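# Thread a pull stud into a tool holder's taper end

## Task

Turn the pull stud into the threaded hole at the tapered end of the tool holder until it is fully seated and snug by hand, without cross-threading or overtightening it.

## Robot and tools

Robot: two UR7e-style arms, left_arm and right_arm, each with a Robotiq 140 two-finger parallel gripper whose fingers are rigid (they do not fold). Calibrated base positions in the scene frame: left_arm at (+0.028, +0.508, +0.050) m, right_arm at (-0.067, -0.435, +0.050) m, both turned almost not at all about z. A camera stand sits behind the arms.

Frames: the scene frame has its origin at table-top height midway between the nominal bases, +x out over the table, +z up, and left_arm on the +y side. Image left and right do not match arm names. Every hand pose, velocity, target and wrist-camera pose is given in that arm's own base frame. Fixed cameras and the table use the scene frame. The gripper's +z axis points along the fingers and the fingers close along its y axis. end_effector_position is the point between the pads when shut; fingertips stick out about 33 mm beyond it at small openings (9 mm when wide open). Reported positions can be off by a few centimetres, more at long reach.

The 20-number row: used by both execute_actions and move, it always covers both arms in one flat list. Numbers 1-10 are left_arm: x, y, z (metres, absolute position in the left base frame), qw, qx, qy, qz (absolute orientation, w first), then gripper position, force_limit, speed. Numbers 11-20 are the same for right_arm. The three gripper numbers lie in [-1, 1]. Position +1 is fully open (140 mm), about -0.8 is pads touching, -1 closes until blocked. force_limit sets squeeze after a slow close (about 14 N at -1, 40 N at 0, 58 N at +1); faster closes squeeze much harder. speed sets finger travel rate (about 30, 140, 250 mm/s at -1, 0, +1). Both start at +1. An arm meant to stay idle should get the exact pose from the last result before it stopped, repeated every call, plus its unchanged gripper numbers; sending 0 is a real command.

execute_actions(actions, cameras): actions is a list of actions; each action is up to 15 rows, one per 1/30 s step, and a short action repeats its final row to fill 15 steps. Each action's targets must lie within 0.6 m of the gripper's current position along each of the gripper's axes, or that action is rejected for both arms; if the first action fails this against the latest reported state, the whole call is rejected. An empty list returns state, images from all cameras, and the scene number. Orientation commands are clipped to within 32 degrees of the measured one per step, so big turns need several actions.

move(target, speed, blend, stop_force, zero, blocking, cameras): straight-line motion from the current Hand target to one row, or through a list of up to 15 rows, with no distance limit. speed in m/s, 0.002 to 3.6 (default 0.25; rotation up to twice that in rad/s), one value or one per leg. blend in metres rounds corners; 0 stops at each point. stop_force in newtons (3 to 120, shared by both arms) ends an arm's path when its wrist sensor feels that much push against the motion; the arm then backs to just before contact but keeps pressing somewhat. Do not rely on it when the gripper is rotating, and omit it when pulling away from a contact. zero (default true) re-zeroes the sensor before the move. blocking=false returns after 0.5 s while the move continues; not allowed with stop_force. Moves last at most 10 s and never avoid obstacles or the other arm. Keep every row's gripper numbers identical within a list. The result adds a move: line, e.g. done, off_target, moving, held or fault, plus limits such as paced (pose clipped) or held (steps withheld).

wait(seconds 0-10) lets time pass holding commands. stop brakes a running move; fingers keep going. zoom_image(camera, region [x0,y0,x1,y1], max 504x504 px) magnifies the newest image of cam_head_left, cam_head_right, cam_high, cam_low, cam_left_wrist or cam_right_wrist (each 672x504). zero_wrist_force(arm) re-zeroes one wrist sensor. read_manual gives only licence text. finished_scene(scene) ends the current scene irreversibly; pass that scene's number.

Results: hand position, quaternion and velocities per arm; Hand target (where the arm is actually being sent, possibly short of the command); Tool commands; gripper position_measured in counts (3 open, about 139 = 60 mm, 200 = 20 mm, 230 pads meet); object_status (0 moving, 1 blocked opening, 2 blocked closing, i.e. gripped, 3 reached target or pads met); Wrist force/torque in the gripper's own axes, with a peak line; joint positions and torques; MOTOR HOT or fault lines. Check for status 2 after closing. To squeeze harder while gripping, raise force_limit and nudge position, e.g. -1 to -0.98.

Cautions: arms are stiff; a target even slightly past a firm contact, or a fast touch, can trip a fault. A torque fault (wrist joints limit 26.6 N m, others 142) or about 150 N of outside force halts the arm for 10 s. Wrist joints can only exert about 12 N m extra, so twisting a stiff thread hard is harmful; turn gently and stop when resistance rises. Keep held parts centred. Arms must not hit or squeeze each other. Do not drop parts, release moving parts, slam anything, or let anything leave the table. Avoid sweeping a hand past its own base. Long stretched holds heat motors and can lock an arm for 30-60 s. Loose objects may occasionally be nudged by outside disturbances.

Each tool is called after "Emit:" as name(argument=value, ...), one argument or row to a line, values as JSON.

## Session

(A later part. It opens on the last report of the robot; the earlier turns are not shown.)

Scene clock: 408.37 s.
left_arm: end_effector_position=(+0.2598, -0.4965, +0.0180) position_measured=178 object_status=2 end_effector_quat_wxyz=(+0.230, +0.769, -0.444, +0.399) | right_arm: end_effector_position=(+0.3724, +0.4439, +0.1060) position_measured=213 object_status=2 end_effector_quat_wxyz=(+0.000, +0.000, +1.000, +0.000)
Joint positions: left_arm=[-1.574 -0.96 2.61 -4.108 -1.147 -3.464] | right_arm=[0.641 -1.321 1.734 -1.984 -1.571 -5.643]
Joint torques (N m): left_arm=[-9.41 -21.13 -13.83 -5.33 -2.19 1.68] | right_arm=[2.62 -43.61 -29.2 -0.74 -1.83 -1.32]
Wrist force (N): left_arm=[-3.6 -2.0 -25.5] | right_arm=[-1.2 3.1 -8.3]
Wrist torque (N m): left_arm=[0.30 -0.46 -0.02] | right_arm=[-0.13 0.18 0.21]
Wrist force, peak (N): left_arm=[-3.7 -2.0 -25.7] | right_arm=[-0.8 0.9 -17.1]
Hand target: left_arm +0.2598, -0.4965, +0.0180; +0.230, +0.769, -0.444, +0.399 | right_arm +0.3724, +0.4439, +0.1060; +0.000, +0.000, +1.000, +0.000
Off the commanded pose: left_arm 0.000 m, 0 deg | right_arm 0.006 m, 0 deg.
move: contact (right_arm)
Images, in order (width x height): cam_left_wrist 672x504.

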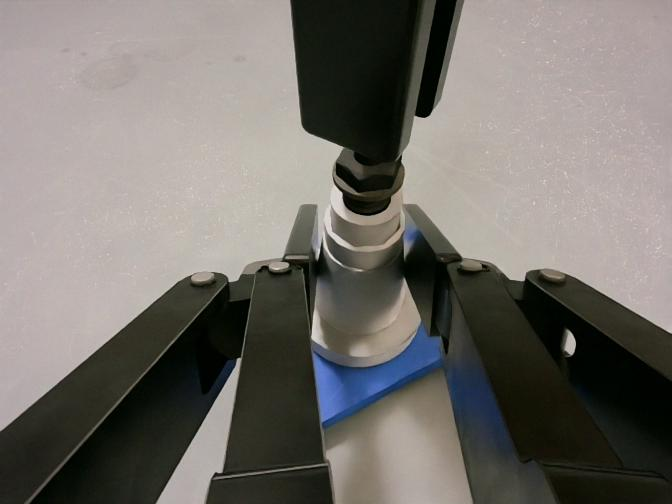

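Emit:
move(
  target=[
    [0.2598,-0.4965,0.018,0.2305,0.769,-0.444,0.3993,-1,0,-1,0.3724,0.4441,0.1059,0,0.7071,0.7071,0,-1,1,-1],
    [0.2598,-0.4965,0.018,0.2305,0.769,-0.444,0.3993,-1,0,-1,0.3724,0.4441,0.1058,0,1,0,0,-1,1,-1],
  ],
  speed=0.5,
  blend=[0.0003,0],
)

Emit:
move(
  target=[
    [0.2598,-0.4965,0.018,0.2305,0.769,-0.444,0.3993,-1,0,-1,0.3724,0.4441,0.1057,0,0.7071,-0.7071,0,-1,1,-1],
    [0.2598,-0.4965,0.018,0.2305,0.769,-0.444,0.3993,-1,0,-1,0.3724,0.4441,0.1056,0,0,-1,0,-1,1,-1],
  ],
  speed=0.5,
  blend=[0.0003,0],
)

Scene clock: 420.73 s.
left_arm: end_effector_position=(+0.2598, -0.4965, +0.0180) position_measured=178 object_status=2 end_effector_quat_wxyz=(+0.230, +0.769, -0.444, +0.399) | right_arm: end_effector_position=(+0.3724, +0.4441, +0.1058) position_measured=213 object_status=2 end_effector_quat_wxyz=(+0.000, +1.000, +0.000, +0.000)
Joint positions: left_arm=[-1.574 -0.96 2.61 -4.108 -1.147 -3.464] | right_arm=[0.641 -1.321 1.734 -1.984 -1.571 -2.501]
Joint torques (N m): left_arm=[-8.43 -21.55 -14.18 -5.32 -2.26 1.83] | right_arm=[3.02 -24.58 -34.31 -1.06 -1.71 0.8]
Wrist force (N): left_arm=[-3.8 -2.1 -25.3] | right_arm=[-2.3 -2.6 2.1]
Wrist torque (N m): left_arm=[0.29 -0.46 -0.02] | right_arm=[0.37 0.15 0.31]
Wrist force, peak (N): left_arm=[-3.8 -1.7 -25.9] | right_arm=[-1.2 3.2 -8.3]
Hand target: left_arm +0.2598, -0.4965, +0.0180; +0.230, +0.769, -0.444, +0.399 | right_arm +0.3724, +0.4441, +0.1058; +0.000, +1.000, +0.000, +0.000
Off the commanded pose: left_arm 0.000 m, 0 deg | right_arm 0.000 m, 0 deg.
move: done

Scene clock: 424.47 s.
left_arm: end_effector_position=(+0.2598, -0.4965, +0.0180) position_measured=178 object_status=2 end_effector_quat_wxyz=(+0.230, +0.769, -0.444, +0.399) | right_arm: end_effector_position=(+0.3724, +0.4441, +0.1056) position_measured=213 object_status=2 end_effector_quat_wxyz=(+0.000, +0.000, +1.000, +0.000)
Joint positions: left_arm=[-1.574 -0.96 2.61 -4.108 -1.147 -3.464] | right_arm=[0.641 -1.321 1.734 -1.984 -1.571 0.641]
Joint torques (N m): left_arm=[-8.72 -21.12 -13.92 -5.41 -2.15 1.76] | right_arm=[2.91 -46.52 -53.03 -5.03 -1.24 0.77]
Wrist force (N): left_arm=[-3.6 -1.9 -25.4] | right_arm=[-1.0 2.7 41.3]
Wrist torque (N m): left_arm=[0.32 -0.47 -0.03] | right_arm=[-0.02 0.11 0.27]
Wrist force, peak (N): left_arm=[-3.6 -2.0 -25.8] | right_arm=[-2.0 1.6 42.9]
Hand target: left_arm +0.2598, -0.4965, +0.0180; +0.230, +0.769, -0.444, +0.399 | right_arm +0.3724, +0.4441, +0.1056; +0.000, +0.000, +1.000, +0.000
Off the commanded pose: left_arm 0.000 m, 0 deg | right_arm 0.000 m, 0 deg.
move: done

Emit:
move(
  target=[
    [0.2598,-0.4965,0.018,0.2305,0.769,-0.444,0.3993,-1,0,-1,0.3724,0.4441,0.1048,0,0,-1,0,-1,1,-1],
    [0.2598,-0.4965,0.018,0.2305,0.769,-0.444,0.3993,-1,0,-1,0.3724,0.4441,0.1042,0,-0.7071,-0.7071,0,-1,1,-1],
  ],
  speed=[0.02,0.6],
  blend=[0.0003,0],
)

Scene clock: 432.60 s.
left_arm: end_effector_position=(+0.2598, -0.4965, +0.0180) position_measured=178 object_status=2 end_effector_quat_wxyz=(+0.230, +0.769, -0.444, +0.399) | right_arm: end_effector_position=(+0.3724, +0.4441, +0.1042) position_measured=213 object_status=2 end_effector_quat_wxyz=(+0.000, +0.707, +0.707, +0.000)
Joint positions: left_arm=[-1.574 -0.96 2.61 -4.108 -1.147 -3.464] | right_arm=[0.641 -1.319 1.736 -1.988 -1.571 2.212]
Joint torques (N m): left_arm=[-8 -21.48 -13.8 -5.4 -2.02 1.72] | right_arm=[-1.22 -23.44 -36.14 -2.93 -1.94 0.71]
Wrist force (N): left_arm=[-4.1 -2.1 -25.1] | right_arm=[0.1 -5.2 0.2]
Wrist torque (N m): left_arm=[0.27 -0.42 -0.02] | right_arm=[0.50 0.08 0.38]
Wrist force, peak (N): left_arm=[-3.6 -1.8 -25.9] | right_arm=[-1.4 2.4 42.3]
Hand target: left_arm +0.2598, -0.4965, +0.0180; +0.230, +0.769, -0.444, +0.399 | right_arm +0.3724, +0.4441, +0.1042; +0.000, +0.707, +0.707, +0.000
Off the commanded pose: left_arm 0.000 m, 0 deg | right_arm 0.000 m, 0 deg.
move: done

Emit:
move(
  target=[
    [0.2598,-0.4965,0.018,0.2305,0.769,-0.444,0.3993,-1,0,-1,0.3722,0.4440,0.1036,0,0.9763,-0.2164,0,-1,1,-1],
    [0.2598,-0.4965,0.018,0.2305,0.769,-0.444,0.3993,-1,0,-1,0.3722,0.4440,0.1029,0,0.3827,-0.9239,0,-1,1,-1],
  ],
  speed=0.9,
  blend=[0.0003,0],
)

Emit:
move(
  target=[
    [0.2598,-0.4965,0.018,0.2305,0.769,-0.444,0.3993,-1,0,-1,0.3722,0.4440,0.1028,0,0.3827,-0.9239,0,-0.25,1,-0.5],
    [0.2598,-0.4965,0.018,0.2305,0.769,-0.444,0.3993,-1,0,-1,0.3722,0.4440,0.1028,0,1,0,0,-0.25,1,-0.5],
    [0.2598,-0.4965,0.018,0.2305,0.769,-0.444,0.3993,-1,0,-1,0.3722,0.4440,0.1028,0,0.3827,0.9239,0,-0.25,1,-0.5],
    [0.2598,-0.4965,0.018,0.2305,0.769,-0.444,0.3993,-1,0,-1,0.3722,0.4440,0.1028,0,-0.7071,0.7071,0,-0.25,1,-0.5],
    [0.2598,-0.4965,0.018,0.2305,0.769,-0.444,0.3993,-1,0,-1,0.3722,0.4440,0.1028,0,-0.9239,-0.3827,0,-0.25,1,-0.5],
    [0.2598,-0.4965,0.018,0.2305,0.769,-0.444,0.3993,-1,0,-1,0.3722,0.4440,0.1028,0,0,-1,0,-0.25,1,-0.5],
  ],
  speed=1.2,
  blend=[0,0.0003,0.0003,0.0003,0.0003,0],
  cameras=["cam_right_wrist","cam_left_wrist"],
)

Emit:
zoom_image(
  camera="cam_right_wrist",
  region=[300, 180, 420, 300],
)

Scene clock: 459.07 s.
left_arm: end_effector_position=(+0.2598, -0.4965, +0.0180) position_measured=178 object_status=2 end_effector_quat_wxyz=(+0.230, +0.769, -0.444, +0.399) | right_arm: end_effector_position=(+0.3722, +0.4440, +0.1029) position_measured=213 object_status=2 end_effector_quat_wxyz=(+0.000, -0.383, +0.924, +0.000)
Joint positions: left_arm=[-1.574 -0.96 2.61 -4.108 -1.147 -3.464] | right_arm=[0.641 -1.319 1.739 -1.991 -1.571 6.139]
Joint torques (N m): left_arm=[-7.84 -21.43 -13.91 -5.48 -1.92 1.75] | right_arm=[3.3 -27.46 -36.85 -1.96 -1.08 0.69]
Wrist force (N): left_arm=[-3.7 -2.0 -25.3] | right_arm=[-2.4 1.2 5.9]
Wrist torque (N m): left_arm=[0.29 -0.50 -0.03] | right_arm=[0.12 0.10 0.35]
Wrist force, peak (N): left_arm=[-3.6 -1.9 -25.7] | right_arm=[-2.4 -4.3 15.1]
Hand target: left_arm +0.2598, -0.4965, +0.0180; +0.230, +0.769, -0.444, +0.399 | right_arm +0.3722, +0.4440, +0.1029; +0.000, -0.383, +0.924, +0.000
Off the commanded pose: left_arm 0.000 m, 0 deg | right_arm 0.000 m, 0 deg.
move: done

Scene clock: 465.53 s.
left_arm: end_effector_position=(+0.2598, -0.4965, +0.0180) position_measured=178 object_status=2 end_effector_quat_wxyz=(+0.230, +0.769, -0.444, +0.399) | right_arm: end_effector_position=(+0.3722, +0.4440, +0.1028) position_measured=160 object_status=3 end_effector_quat_wxyz=(+0.000, +0.000, +1.000, +0.000)
Joint positions: left_arm=[-1.574 -0.96 2.61 -4.108 -1.147 -3.464] | right_arm=[0.641 -1.318 1.739 -1.991 -1.571 -5.642]
Joint torques (N m): left_arm=[-7.65 -21.59 -14.46 -5.3 -1.95 1.81] | right_arm=[-5.62 -46.37 -16.77 -1.45 0.32 -0.62]
Wrist force (N): left_arm=[-3.6 -1.9 -25.3] | right_arm=[-1.9 0.0 -2.0]
Wrist torque (N m): left_arm=[0.31 -0.48 -0.03] | right_arm=[0.07 0.14 0.20]
Wrist force, peak (N): left_arm=[-3.9 -2.1 -25.8] | right_arm=[-2.3 1.5 6.7]
Hand target: left_arm +0.2598, -0.4965, +0.0180; +0.230, +0.769, -0.444, +0.399 | right_arm +0.3722, +0.4440, +0.1028; +0.000, +0.000, +1.000, +0.000
Off the commanded pose: left_arm 0.000 m, 0 deg | right_arm 0.000 m, 0 deg.
move: done
Images, in order (width x height): cam_left_wrist 672x504, cam_right_wrist 672x504.

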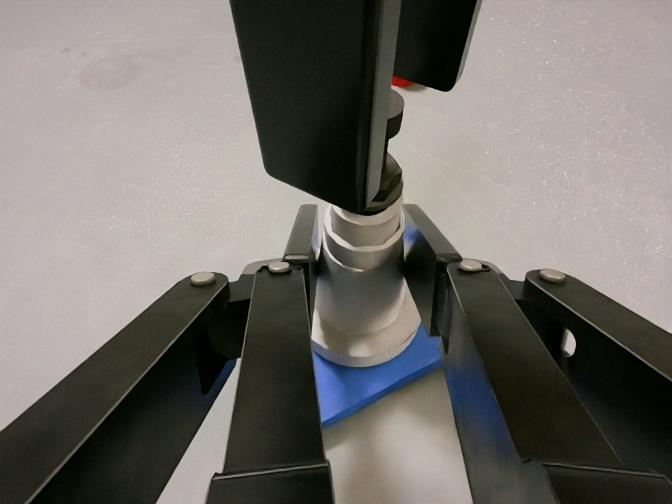

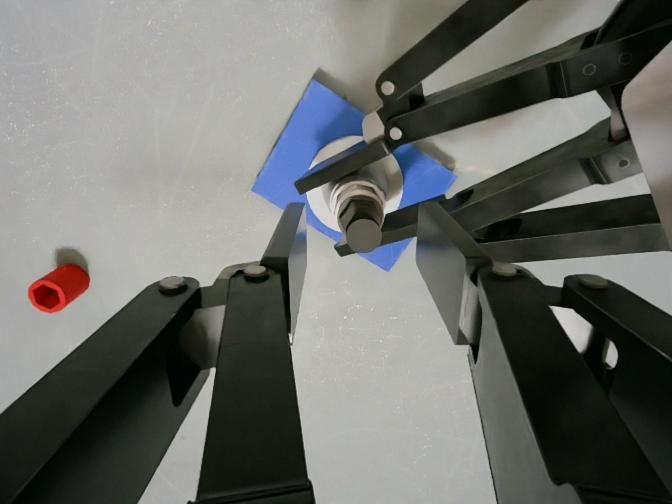

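Scaled by 4.200 from the camera's 672x504 image, which has a finer 960x720 frame.

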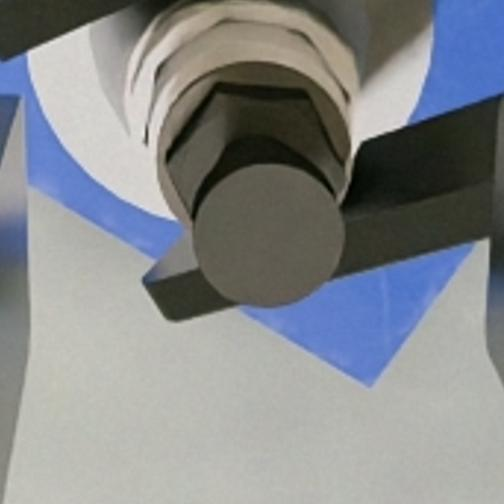

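Emit:
move(
  target=[
    [0.2598,-0.4965,0.018,0.2305,0.769,-0.444,0.3993,-1,0,-1,0.3722,0.4440,0.1028,0,0,-1,0,-1,1,-1],
    [0.2598,-0.4965,0.018,0.2305,0.769,-0.444,0.3993,-1,0,-1,0.3722,0.4440,0.1020,0,-0.9336,-0.3584,0,-1,1,-1],
    [0.2598,-0.4965,0.018,0.2305,0.769,-0.444,0.3993,-1,0,-1,0.3722,0.4440,0.1012,0,-0.6691,0.7431,0,-1,1,-1],
  ],
  speed=1.0,
  blend=[0,0.0003,0],
)

Emit:
move(
  target=[
    [0.2598,-0.4965,0.018,0.2305,0.769,-0.444,0.3993,-1,0,-1,0.3722,0.4440,0.1004,0,0.4540,0.8910,0,-1,1,-1],
    [0.2598,-0.4965,0.018,0.2305,0.769,-0.444,0.3993,-1,0,-1,0.3722,0.4440,0.0996,0,0.9945,-0.1045,0,-1,1,-1],
    [0.2598,-0.4965,0.018,0.2305,0.769,-0.444,0.3993,-1,0,-1,0.3722,0.4440,0.0989,0,0.3827,-0.9239,0,-1,1,-1],
  ],
  speed=1.0,
  blend=[0.0003,0.0003,0],
  cameras=["cam_left_wrist","cam_low"],
)

Emit:
zoom_image(
  camera="cam_left_wrist",
  region=[320, 100, 420, 230],
)

Emit:
zoom_image(
  camera="cam_low",
  region=[475, 210, 525, 300],
)

Scene clock: 489.43 s.
left_arm: end_effector_position=(+0.2598, -0.4965, +0.0180) position_measured=178 object_status=2 end_effector_quat_wxyz=(+0.230, +0.769, -0.444, +0.399) | right_arm: end_effector_position=(+0.3722, +0.4440, +0.1012) position_measured=213 object_status=2 end_effector_quat_wxyz=(+0.000, -0.669, +0.743, +0.000)
Joint positions: left_arm=[-1.574 -0.96 2.61 -4.108 -1.147 -3.464] | right_arm=[0.641 -1.317 1.741 -1.995 -1.571 -0.825]
Joint torques (N m): left_arm=[-7.38 -22.38 -14.12 -5.38 -1.94 1.81] | right_arm=[1.08 -23.7 -30.09 -0.01 -2.59 0.58]
Wrist force (N): left_arm=[-4.0 -2.3 -25.1] | right_arm=[-11.0 1.2 -1.4]
Wrist torque (N m): left_arm=[0.24 -0.45 -0.02] | right_arm=[0.19 0.22 0.32]
Wrist force, peak (N): left_arm=[-3.7 -1.4 -25.8] | right_arm=[-10.4 -0.1 -5.2]
Hand target: left_arm +0.2598, -0.4965, +0.0180; +0.230, +0.769, -0.444, +0.399 | right_arm +0.3722, +0.4440, +0.1012; +0.000, -0.669, +0.743, +0.000
Off the commanded pose: left_arm 0.000 m, 0 deg | right_arm 0.000 m, 0 deg.
move: done

Scene clock: 493.70 s.
left_arm: end_effector_position=(+0.2598, -0.4965, +0.0180) position_measured=178 object_status=2 end_effector_quat_wxyz=(+0.230, +0.769, -0.444, +0.399) | right_arm: end_effector_position=(+0.3722, +0.4440, +0.0989) position_measured=213 object_status=2 end_effector_quat_wxyz=(+0.000, -0.383, +0.924, +0.000)
Joint positions: left_arm=[-1.574 -0.96 2.61 -4.108 -1.147 -3.464] | right_arm=[0.641 -1.315 1.745 -2.001 -1.571 6.139]
Joint torques (N m): left_arm=[-7.29 -22.37 -14.62 -5.43 -1.87 1.73] | right_arm=[1.43 -31.62 -35.56 -0.69 -2.54 0.63]
Wrist force (N): left_arm=[-4.0 -1.8 -25.3] | right_arm=[-11.3 4.9 13.2]
Wrist torque (N m): left_arm=[0.34 -0.43 -0.02] | right_arm=[0.08 0.25 0.28]
Wrist force, peak (N): left_arm=[-3.7 -2.1 -25.8] | right_arm=[-11.3 -0.7 14.4]
Hand target: left_arm +0.2598, -0.4965, +0.0180; +0.230, +0.769, -0.444, +0.399 | right_arm +0.3722, +0.4440, +0.0989; +0.000, -0.383, +0.924, +0.000
Off the commanded pose: left_arm 0.000 m, 0 deg | right_arm 0.000 m, 0 deg.
move: done
Images, in order (width x height): cam_low 672x504, cam_left_wrist 672x504.

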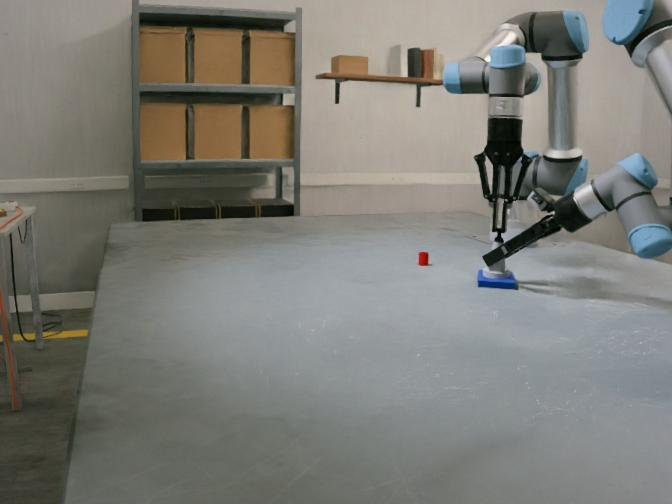

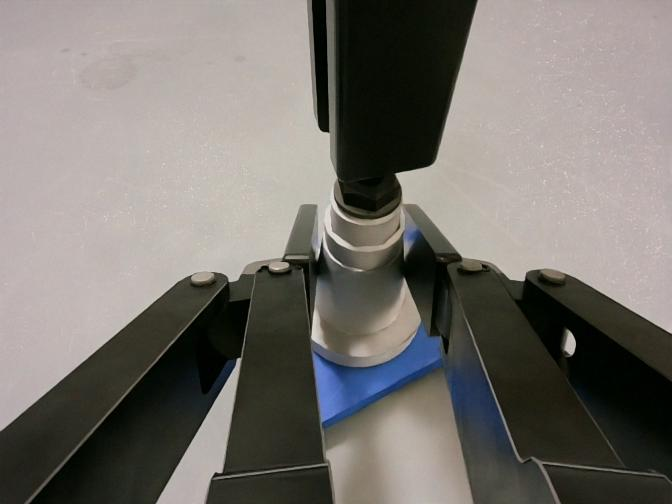

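Scaled by 3.877 from the camera's 672x504 image, which has a finer 960x720 frame.

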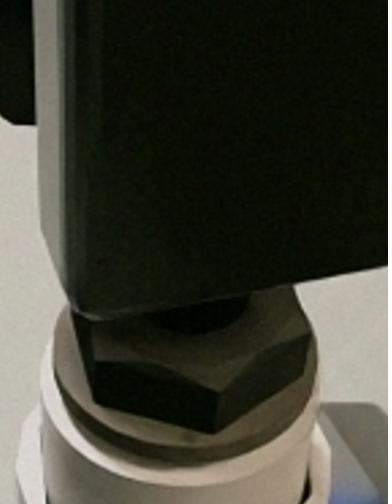

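Scaled by 5.600 from the camera's 672x504 image, which has a finer 960x720 frame.

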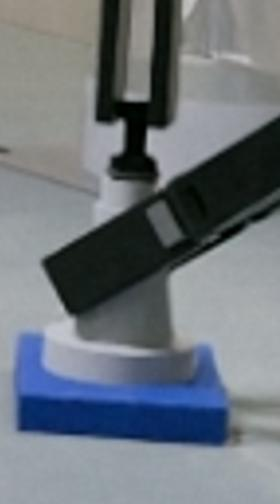

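Emit:
move(
  target=[
    [0.2598,-0.4965,0.018,0.2305,0.769,-0.444,0.3993,-1,0,-1,0.3723,0.4442,0.0986,0,0.3827,-0.9239,0,-0.25,1,-0.5],
    [0.2598,-0.4965,0.018,0.2305,0.769,-0.444,0.3993,-1,0,-1,0.3723,0.4442,0.0986,0,1,0,0,-0.25,1,-0.5],
    [0.2598,-0.4965,0.018,0.2305,0.769,-0.444,0.3993,-1,0,-1,0.3723,0.4442,0.0986,0,0.3827,0.9239,0,-0.25,1,-0.5],
    [0.2598,-0.4965,0.018,0.2305,0.769,-0.444,0.3993,-1,0,-1,0.3723,0.4442,0.0986,0,-0.7071,0.7071,0,-0.25,1,-0.5],
    [0.2598,-0.4965,0.018,0.2305,0.769,-0.444,0.3993,-1,0,-1,0.3723,0.4442,0.0986,0,-0.9239,-0.3827,0,-0.25,1,-0.5],
    [0.2598,-0.4965,0.018,0.2305,0.769,-0.444,0.3993,-1,0,-1,0.3723,0.4442,0.0986,0,0,-1,0,-0.25,1,-0.5],
  ],
  speed=1.2,
  blend=[0,0.0003,0.0003,0.0003,0.0003,0],
)

Emit:
move(
  target=[
    [0.2598,-0.4965,0.018,0.2305,0.769,-0.444,0.3993,-1,0,-1,0.3723,0.4442,0.0986,0,0,-1,0,-1,1,-1],
    [0.2598,-0.4965,0.018,0.2305,0.769,-0.444,0.3993,-1,0,-1,0.3723,0.4442,0.0978,0,-0.9336,-0.3584,0,-1,1,-1],
    [0.2598,-0.4965,0.018,0.2305,0.769,-0.444,0.3993,-1,0,-1,0.3723,0.4442,0.0970,0,-0.6691,0.7431,0,-1,1,-1],
  ],
  speed=0.9,
  blend=[0,0.0003,0],
  cameras=["cam_left_wrist","cam_low"],
)

Emit:
zoom_image(
  camera="cam_left_wrist",
  region=[320, 100, 420, 230],
)

Emit:
zoom_image(
  camera="cam_low",
  region=[475, 210, 525, 300],
)

Scene clock: 523.70 s.
left_arm: end_effector_position=(+0.2598, -0.4965, +0.0180) position_measured=178 object_status=2 end_effector_quat_wxyz=(+0.230, +0.769, -0.444, +0.399) | right_arm: end_effector_position=(+0.3723, +0.4442, +0.0986) position_measured=160 object_status=3 end_effector_quat_wxyz=(+0.000, +0.000, +1.000, +0.000)
Joint positions: left_arm=[-1.574 -0.96 2.61 -4.108 -1.147 -3.464] | right_arm=[0.641 -1.314 1.745 -2.002 -1.571 -5.642]
Joint torques (N m): left_arm=[-6.76 -22.29 -14.23 -5.32 -1.8 1.82] | right_arm=[-5.57 -45.82 -17.21 -1.44 0.33 -0.78]
Wrist force (N): left_arm=[-3.3 -2.1 -25.1] | right_arm=[-2.0 -0.6 -1.6]
Wrist torque (N m): left_arm=[0.27 -0.57 -0.02] | right_arm=[-0.06 0.17 0.21]
Wrist force, peak (N): left_arm=[-3.5 -2.1 -25.9] | right_arm=[-11.2 4.7 13.7]
Hand target: left_arm +0.2598, -0.4965, +0.0180; +0.230, +0.769, -0.444, +0.399 | right_arm +0.3723, +0.4442, +0.0986; +0.000, +0.000, +1.000, +0.000
Off the commanded pose: left_arm 0.000 m, 0 deg | right_arm 0.000 m, 0 deg.
move: done

Scene clock: 528.90 s.
left_arm: end_effector_position=(+0.2598, -0.4965, +0.0180) position_measured=178 object_status=2 end_effector_quat_wxyz=(+0.230, +0.769, -0.444, +0.399) | right_arm: end_effector_position=(+0.3723, +0.4442, +0.0970) position_measured=213 object_status=2 end_effector_quat_wxyz=(+0.000, -0.669, +0.743, +0.000)
Joint positions: left_arm=[-1.574 -0.96 2.61 -4.108 -1.147 -3.464] | right_arm=[0.641 -1.312 1.747 -2.006 -1.571 -0.825]
Joint torques (N m): left_arm=[-7.14 -22.06 -14.09 -5.32 -1.74 1.9] | right_arm=[0.81 -25.46 -37.12 -4.37 -1.85 0.85]
Wrist force (N): left_arm=[-3.9 -1.9 -25.3] | right_arm=[3.2 9.1 -3.8]
Wrist torque (N m): left_arm=[0.33 -0.47 -0.02] | right_arm=[-0.23 0.04 0.04]
Wrist force, peak (N): left_arm=[-3.5 -2.2 -25.8] | right_arm=[-18.3 3.0 -8.9]
Hand target: left_arm +0.2598, -0.4965, +0.0180; +0.230, +0.769, -0.444, +0.399 | right_arm +0.3723, +0.4442, +0.0970; +0.000, -0.669, +0.743, +0.000
Off the commanded pose: left_arm 0.000 m, 0 deg | right_arm 0.000 m, 0 deg.
move: done
Images, in order (width x height): cam_low 672x504, cam_left_wrist 672x504.

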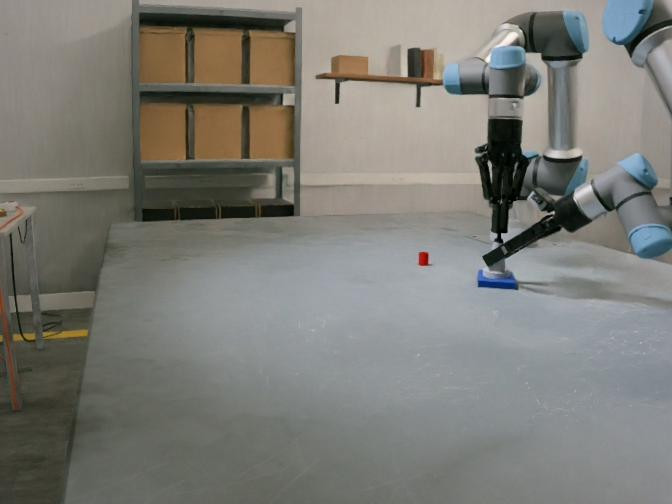

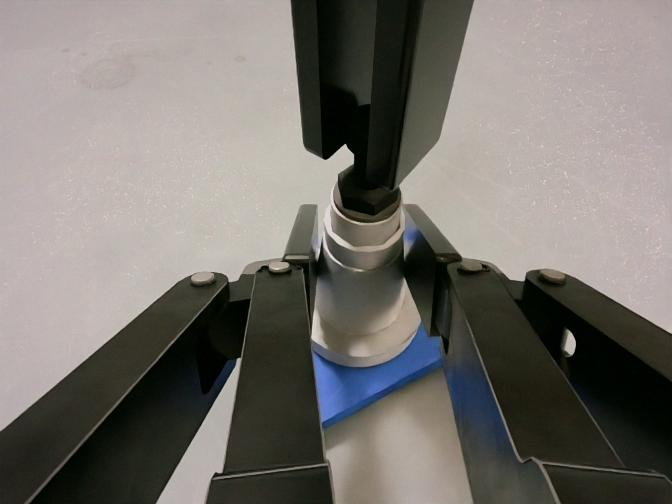

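Scaled by 3.877 from the camera's 672x504 image, which has a finer 960x720 frame.

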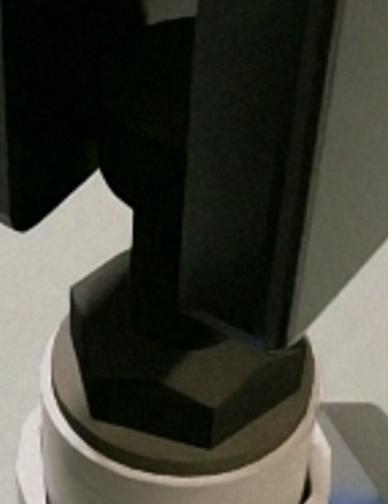

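Scaled by 5.600 from the camera's 672x504 image, which has a finer 960x720 frame.

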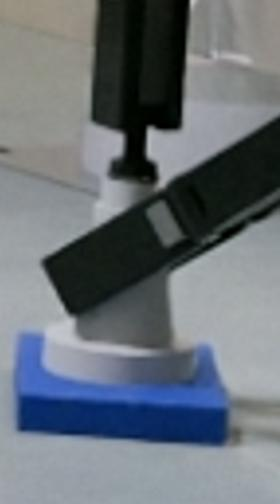

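Emit:
move(
  target=[0.2598,-0.4965,0.018,0.2305,0.769,-0.444,0.3993,-1,0,-1,0.3723,0.4442,0.0970,0,-0.3746,0.9272,0,-1,1,-1],
  speed=0.2,
  cameras=["cam_left_wrist"],
)

Emit:
zoom_image(
  camera="cam_left_wrist",
  region=[320, 100, 420, 230],
)

Scene clock: 542.17 s.
left_arm: end_effector_position=(+0.2598, -0.4965, +0.0180) position_measured=178 object_status=2 end_effector_quat_wxyz=(+0.230, +0.769, -0.444, +0.399) | right_arm: end_effector_position=(+0.3723, +0.4442, +0.0970) position_measured=213 object_status=2 end_effector_quat_wxyz=(+0.000, -0.375, +0.927, +0.000)
Joint positions: left_arm=[-1.574 -0.96 2.61 -4.108 -1.147 -3.464] | right_arm=[0.641 -1.312 1.747 -2.006 -1.571 -0.127]
Joint torques (N m): left_arm=[-6.18 -22.17 -13.76 -5.39 -1.61 1.8] | right_arm=[0.83 -38.33 -31.85 -4.78 -5.14 0.72]
Wrist force (N): left_arm=[-4.0 -2.0 -25.2] | right_arm=[4.6 10.8 -1.8]
Wrist torque (N m): left_arm=[0.30 -0.47 -0.02] | right_arm=[-0.31 0.07 0.00]
Wrist force, peak (N): left_arm=[-3.9 -2.0 -25.8] | right_arm=[5.3 11.5 -2.1]
Hand target: left_arm +0.2598, -0.4965, +0.0180; +0.230, +0.769, -0.444, +0.399 | right_arm +0.3723, +0.4442, +0.0970; +0.000, -0.375, +0.927, +0.000
Off the commanded pose: left_arm 0.000 m, 0 deg | right_arm 0.000 m, 0 deg.
move: done
Images, in order (width x height): cam_left_wrist 672x504.

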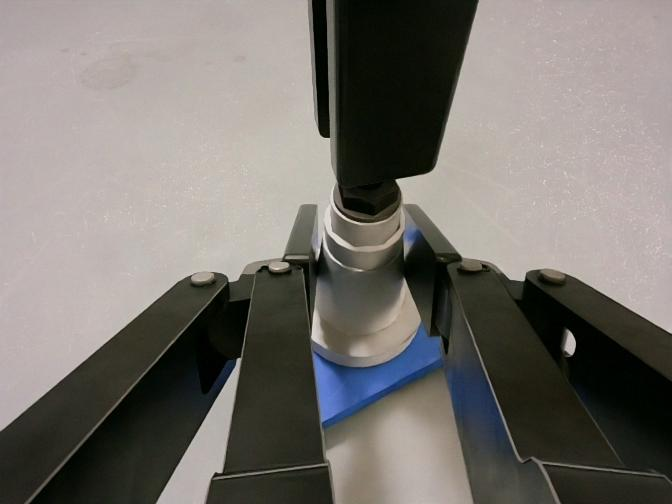

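Scaled by 3.877 from the camera's 672x504 image, which has a finer 960x720 frame.

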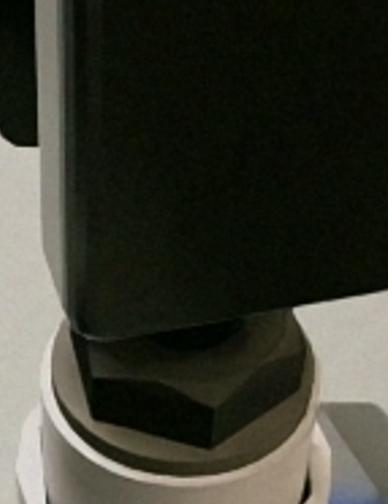

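Emit:
wait(
  seconds=0,
  cameras=["cam_left_wrist","cam_low","cam_head_left","cam_high"],
)

Emit:
zoom_image(
  camera="cam_left_wrist",
  region=[325, 180, 410, 250],
)

Emit:
zoom_image(
  camera="cam_low",
  region=[485, 225, 512, 255],
)

Emit:
zoom_image(
  camera="cam_high",
  region=[325, 130, 365, 170],
)

Scene clock: 557.80 s.
left_arm: end_effector_position=(+0.2598, -0.4965, +0.0180) position_measured=178 object_status=2 end_effector_quat_wxyz=(+0.230, +0.769, -0.444, +0.399) | right_arm: end_effector_position=(+0.3723, +0.4442, +0.0970) position_measured=213 object_status=2 end_effector_quat_wxyz=(+0.000, -0.375, +0.927, +0.000)
Joint positions: left_arm=[-1.574 -0.96 2.61 -4.108 -1.147 -3.464] | right_arm=[0.641 -1.312 1.747 -2.006 -1.571 -0.127]
Joint torques (N m): left_arm=[-6.57 -22.19 -13.69 -5.38 -1.64 1.75] | right_arm=[-0.33 -22.32 -34.62 -3.78 -1.72 1.29]
Wrist force (N): left_arm=[-3.5 -2.2 -25.8] | right_arm=[5.5 10.5 -2.8]
Wrist torque (N m): left_arm=[0.26 -0.50 -0.02] | right_arm=[-0.30 0.06 0.00]
Wrist force, peak (N): left_arm=[-3.5 -2.1 -25.9] | right_arm=[5.7 10.7 -2.6]
Hand target: left_arm +0.2598, -0.4965, +0.0180; +0.230, +0.769, -0.444, +0.399 | right_arm +0.3723, +0.4442, +0.0970; +0.000, -0.375, +0.927, +0.000
Tool commands: left_gripper/position=-1.0 left_gripper/force_limit=+0.0 left_gripper/speed=-1.0 right_gripper/position=-1.0 right_gripper/force_limit=+1.0 right_gripper/speed=-1.0
Off the commanded pose: left_arm 0.000 m, 0 deg | right_arm 0.000 m, 0 deg.
Images, in order (width x height): cam_head_left 672x504, cam_high 672x504, cam_low 672x504, cam_left_wrist 672x504.

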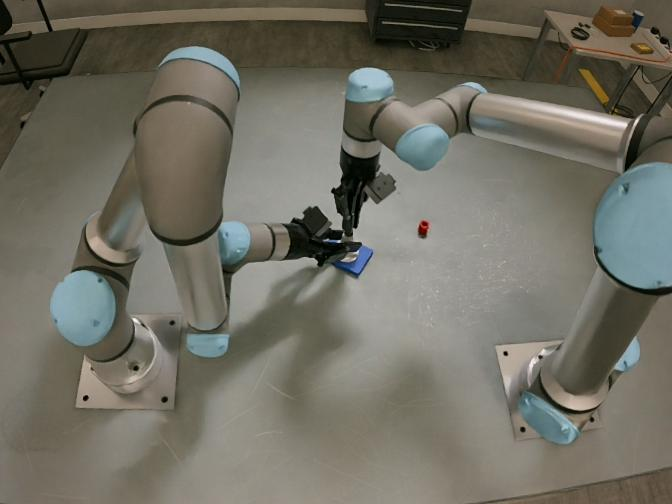

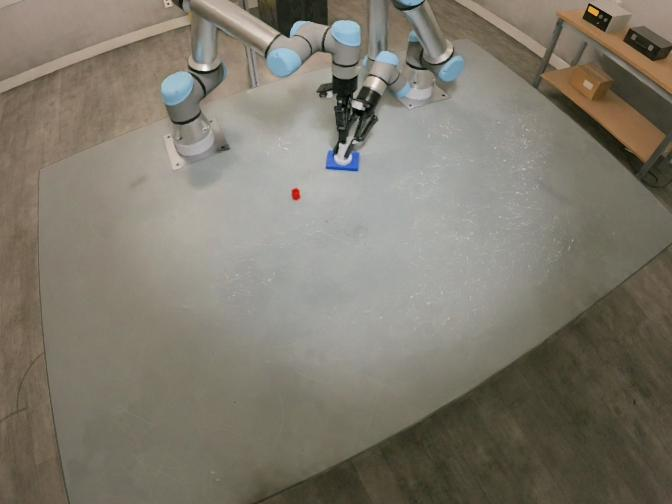

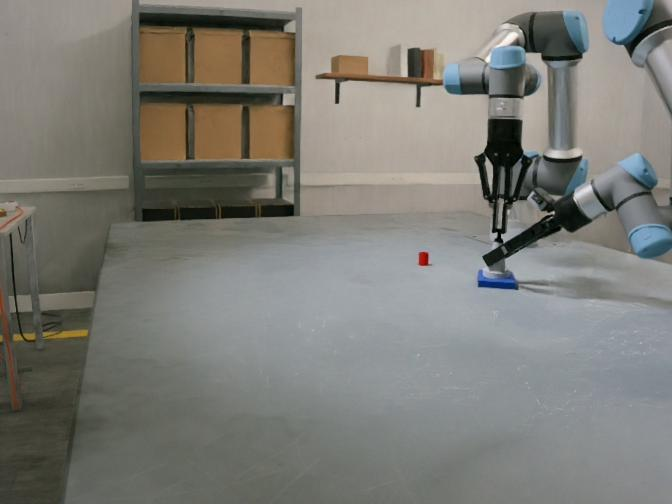

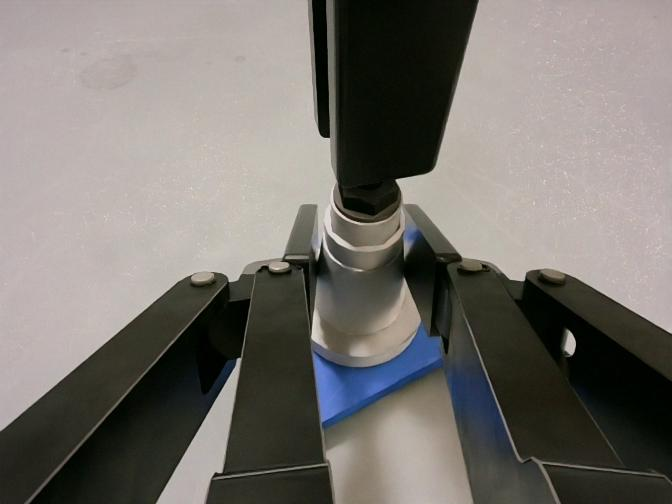

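Scaled by 5.929 from the camera's 672x504 image, which has a finer 960x720 frame.

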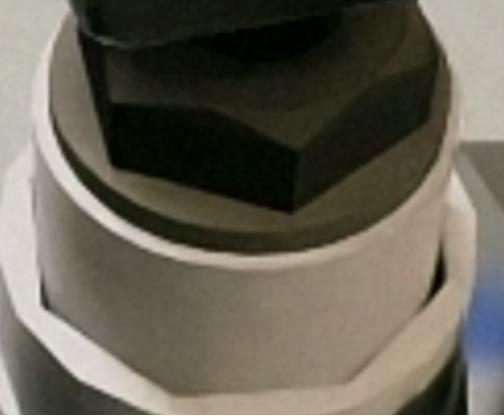

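Scaled by 16.800 from the camera's 672x504 image, which has a finer 960x720 frame.

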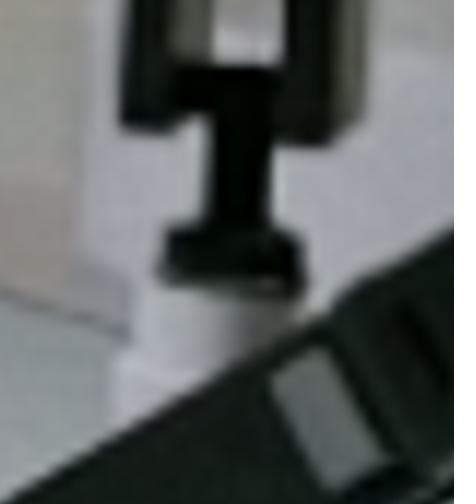

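Scaled by 12.600 from the camera's 672x504 image, which has a finer 960x720 frame.

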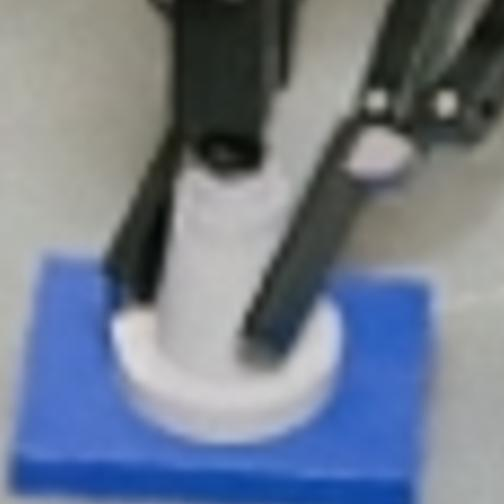

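Emit:
move(
  target=[
    [0.2598,-0.4965,0.018,0.2305,0.769,-0.444,0.3993,-1,0,-1,0.3723,0.4443,0.0970,0,-0.3746,0.9272,0,-0.4,1,-0.5],
    [0.2598,-0.4965,0.018,0.2305,0.769,-0.444,0.3993,-1,0,-1,0.3723,0.4443,0.0970,0,-0.3746,0.9272,0,-1,1,0.8],
    [0.2598,-0.4965,0.018,0.2305,0.769,-0.444,0.3993,-1,0,-1,0.3723,0.4443,0.0970,0,0,1,0,-1,1,0.8],
  ],
  speed=[0.2,0.2,0.15],
  cameras=["cam_left_wrist"],
)

Emit:
zoom_image(
  camera="cam_left_wrist",
  region=[325, 180, 410, 250],
)

Scene clock: 572.10 s.
left_arm: end_effector_position=(+0.2598, -0.4965, +0.0180) position_measured=178 object_status=2 end_effector_quat_wxyz=(+0.230, +0.769, -0.444, +0.399) | right_arm: end_effector_position=(+0.3723, +0.4443, +0.0970) position_measured=216 object_status=2 end_effector_quat_wxyz=(+0.000, +0.000, +1.000, +0.000)
Joint positions: left_arm=[-1.574 -0.96 2.61 -4.108 -1.147 -3.464] | right_arm=[0.641 -1.312 1.747 -2.006 -1.571 0.641]
Joint torques (N m): left_arm=[-5.92 -22.52 -12.87 -5.32 -1.61 1.7] | right_arm=[4.29 -42.37 -22.27 -1.85 -3.66 0.7]
Wrist force (N): left_arm=[-3.8 -2.0 -25.3] | right_arm=[1.1 3.4 -4.8]
Wrist torque (N m): left_arm=[0.30 -0.49 -0.02] | right_arm=[-0.27 0.21 -0.17]
Wrist force, peak (N): left_arm=[-3.8 -2.1 -25.7] | right_arm=[4.2 7.1 -15.0]
Hand target: left_arm +0.2598, -0.4965, +0.0180; +0.230, +0.769, -0.444, +0.399 | right_arm +0.3723, +0.4443, +0.0970; +0.000, +0.000, +1.000, +0.000
Off the commanded pose: left_arm 0.000 m, 0 deg | right_arm 0.000 m, 0 deg.
move: done
Images, in order (width x height): cam_left_wrist 672x504.

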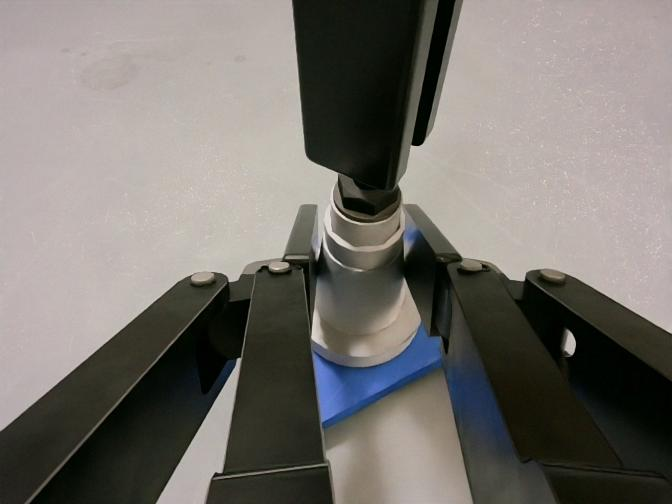

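Scaled by 5.929 from the camera's 672x504 image, which has a finer 960x720 frame.

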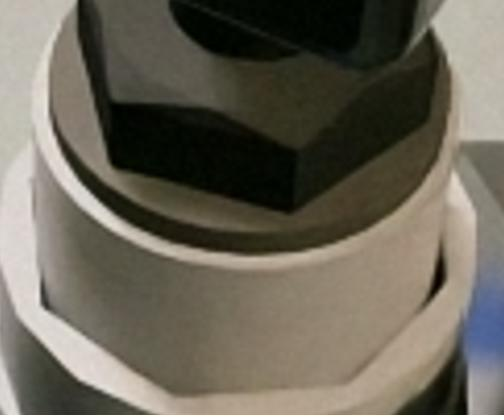

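Emit:
move(
  target=[
    [0.2598,-0.4965,0.018,0.2305,0.769,-0.444,0.3993,0.3,0,-1,0.3723,0.4443,0.0970,0,0,1,0,-0.2,1,-0.5],
    [0.2370,-0.4540,0.09,0.2305,0.769,-0.444,0.3993,0.3,0,-1,0.3723,0.4443,0.20,0,0,1,0,-0.2,1,-0.5],
  ],
  speed=0.15,
  cameras=["cam_left_wrist","cam_low"],
)

Emit:
zoom_image(
  camera="cam_low",
  region=[470, 210, 530, 300],
)

Scene clock: 584.87 s.
left_arm: end_effector_position=(+0.2370, -0.4541, +0.0900) position_measured=91 object_status=3 end_effector_quat_wxyz=(+0.230, +0.769, -0.444, +0.399) | right_arm: end_effector_position=(+0.3723, +0.4443, +0.2000) position_measured=154 object_status=3 end_effector_quat_wxyz=(+0.000, +0.000, +1.000, +0.000)
Joint positions: left_arm=[-1.674 -1.373 2.759 -3.812 -1.07 -3.537] | right_arm=[0.641 -1.385 1.563 -1.748 -1.571 0.641]
Joint torques (N m): left_arm=[10.51 -25.63 -5.23 -5.09 -1.45 2.06] | right_arm=[-7.27 -19.92 -27.35 -1.51 -0.25 -0.22]
Wrist force (N): left_arm=[-0.8 2.7 -2.4] | right_arm=[-2.4 -1.3 -1.1]
Wrist torque (N m): left_arm=[0.29 -0.10 -0.05] | right_arm=[-0.24 0.30 0.35]
Wrist force, peak (N): left_arm=[-3.8 -2.0 -25.8] | right_arm=[0.9 3.5 -5.2]
Hand target: left_arm +0.2370, -0.4540, +0.0900; +0.230, +0.769, -0.444, +0.399 | right_arm +0.3723, +0.4443, +0.2000; +0.000, +0.000, +1.000, +0.000
Off the commanded pose: left_arm 0.000 m, 0 deg | right_arm 0.000 m, 0 deg.
move: done
Images, in order (width x height): cam_low 672x504, cam_left_wrist 672x504.

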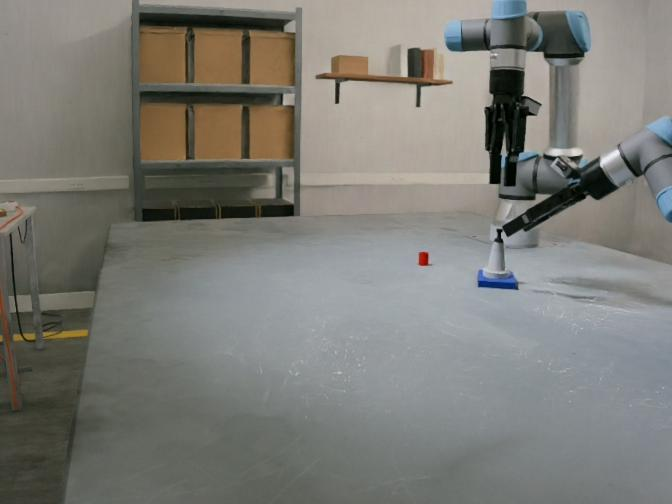

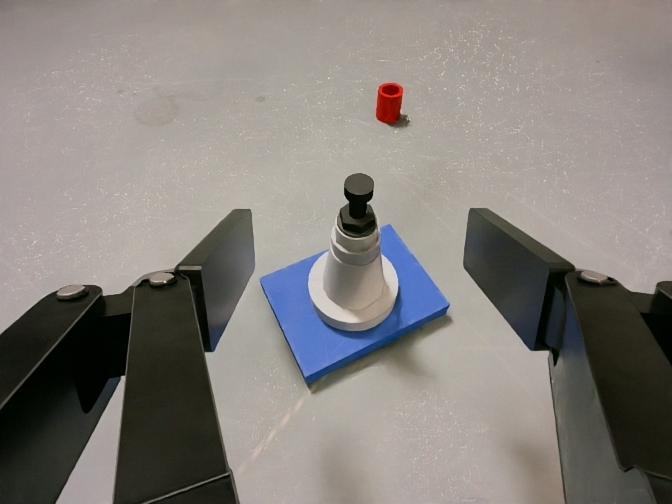

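Scaled by 5.600 from the camera's 672x504 image, which has a finer 960x720 frame.

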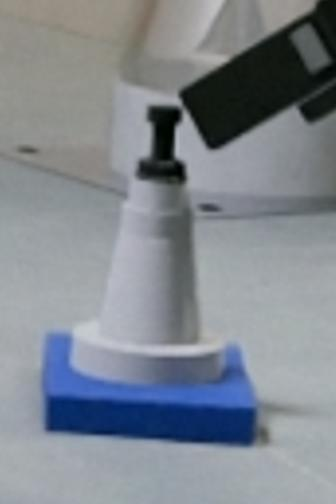

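Emit:
finished_scene(
  scene=2,
)

The scene is finished: the task was done.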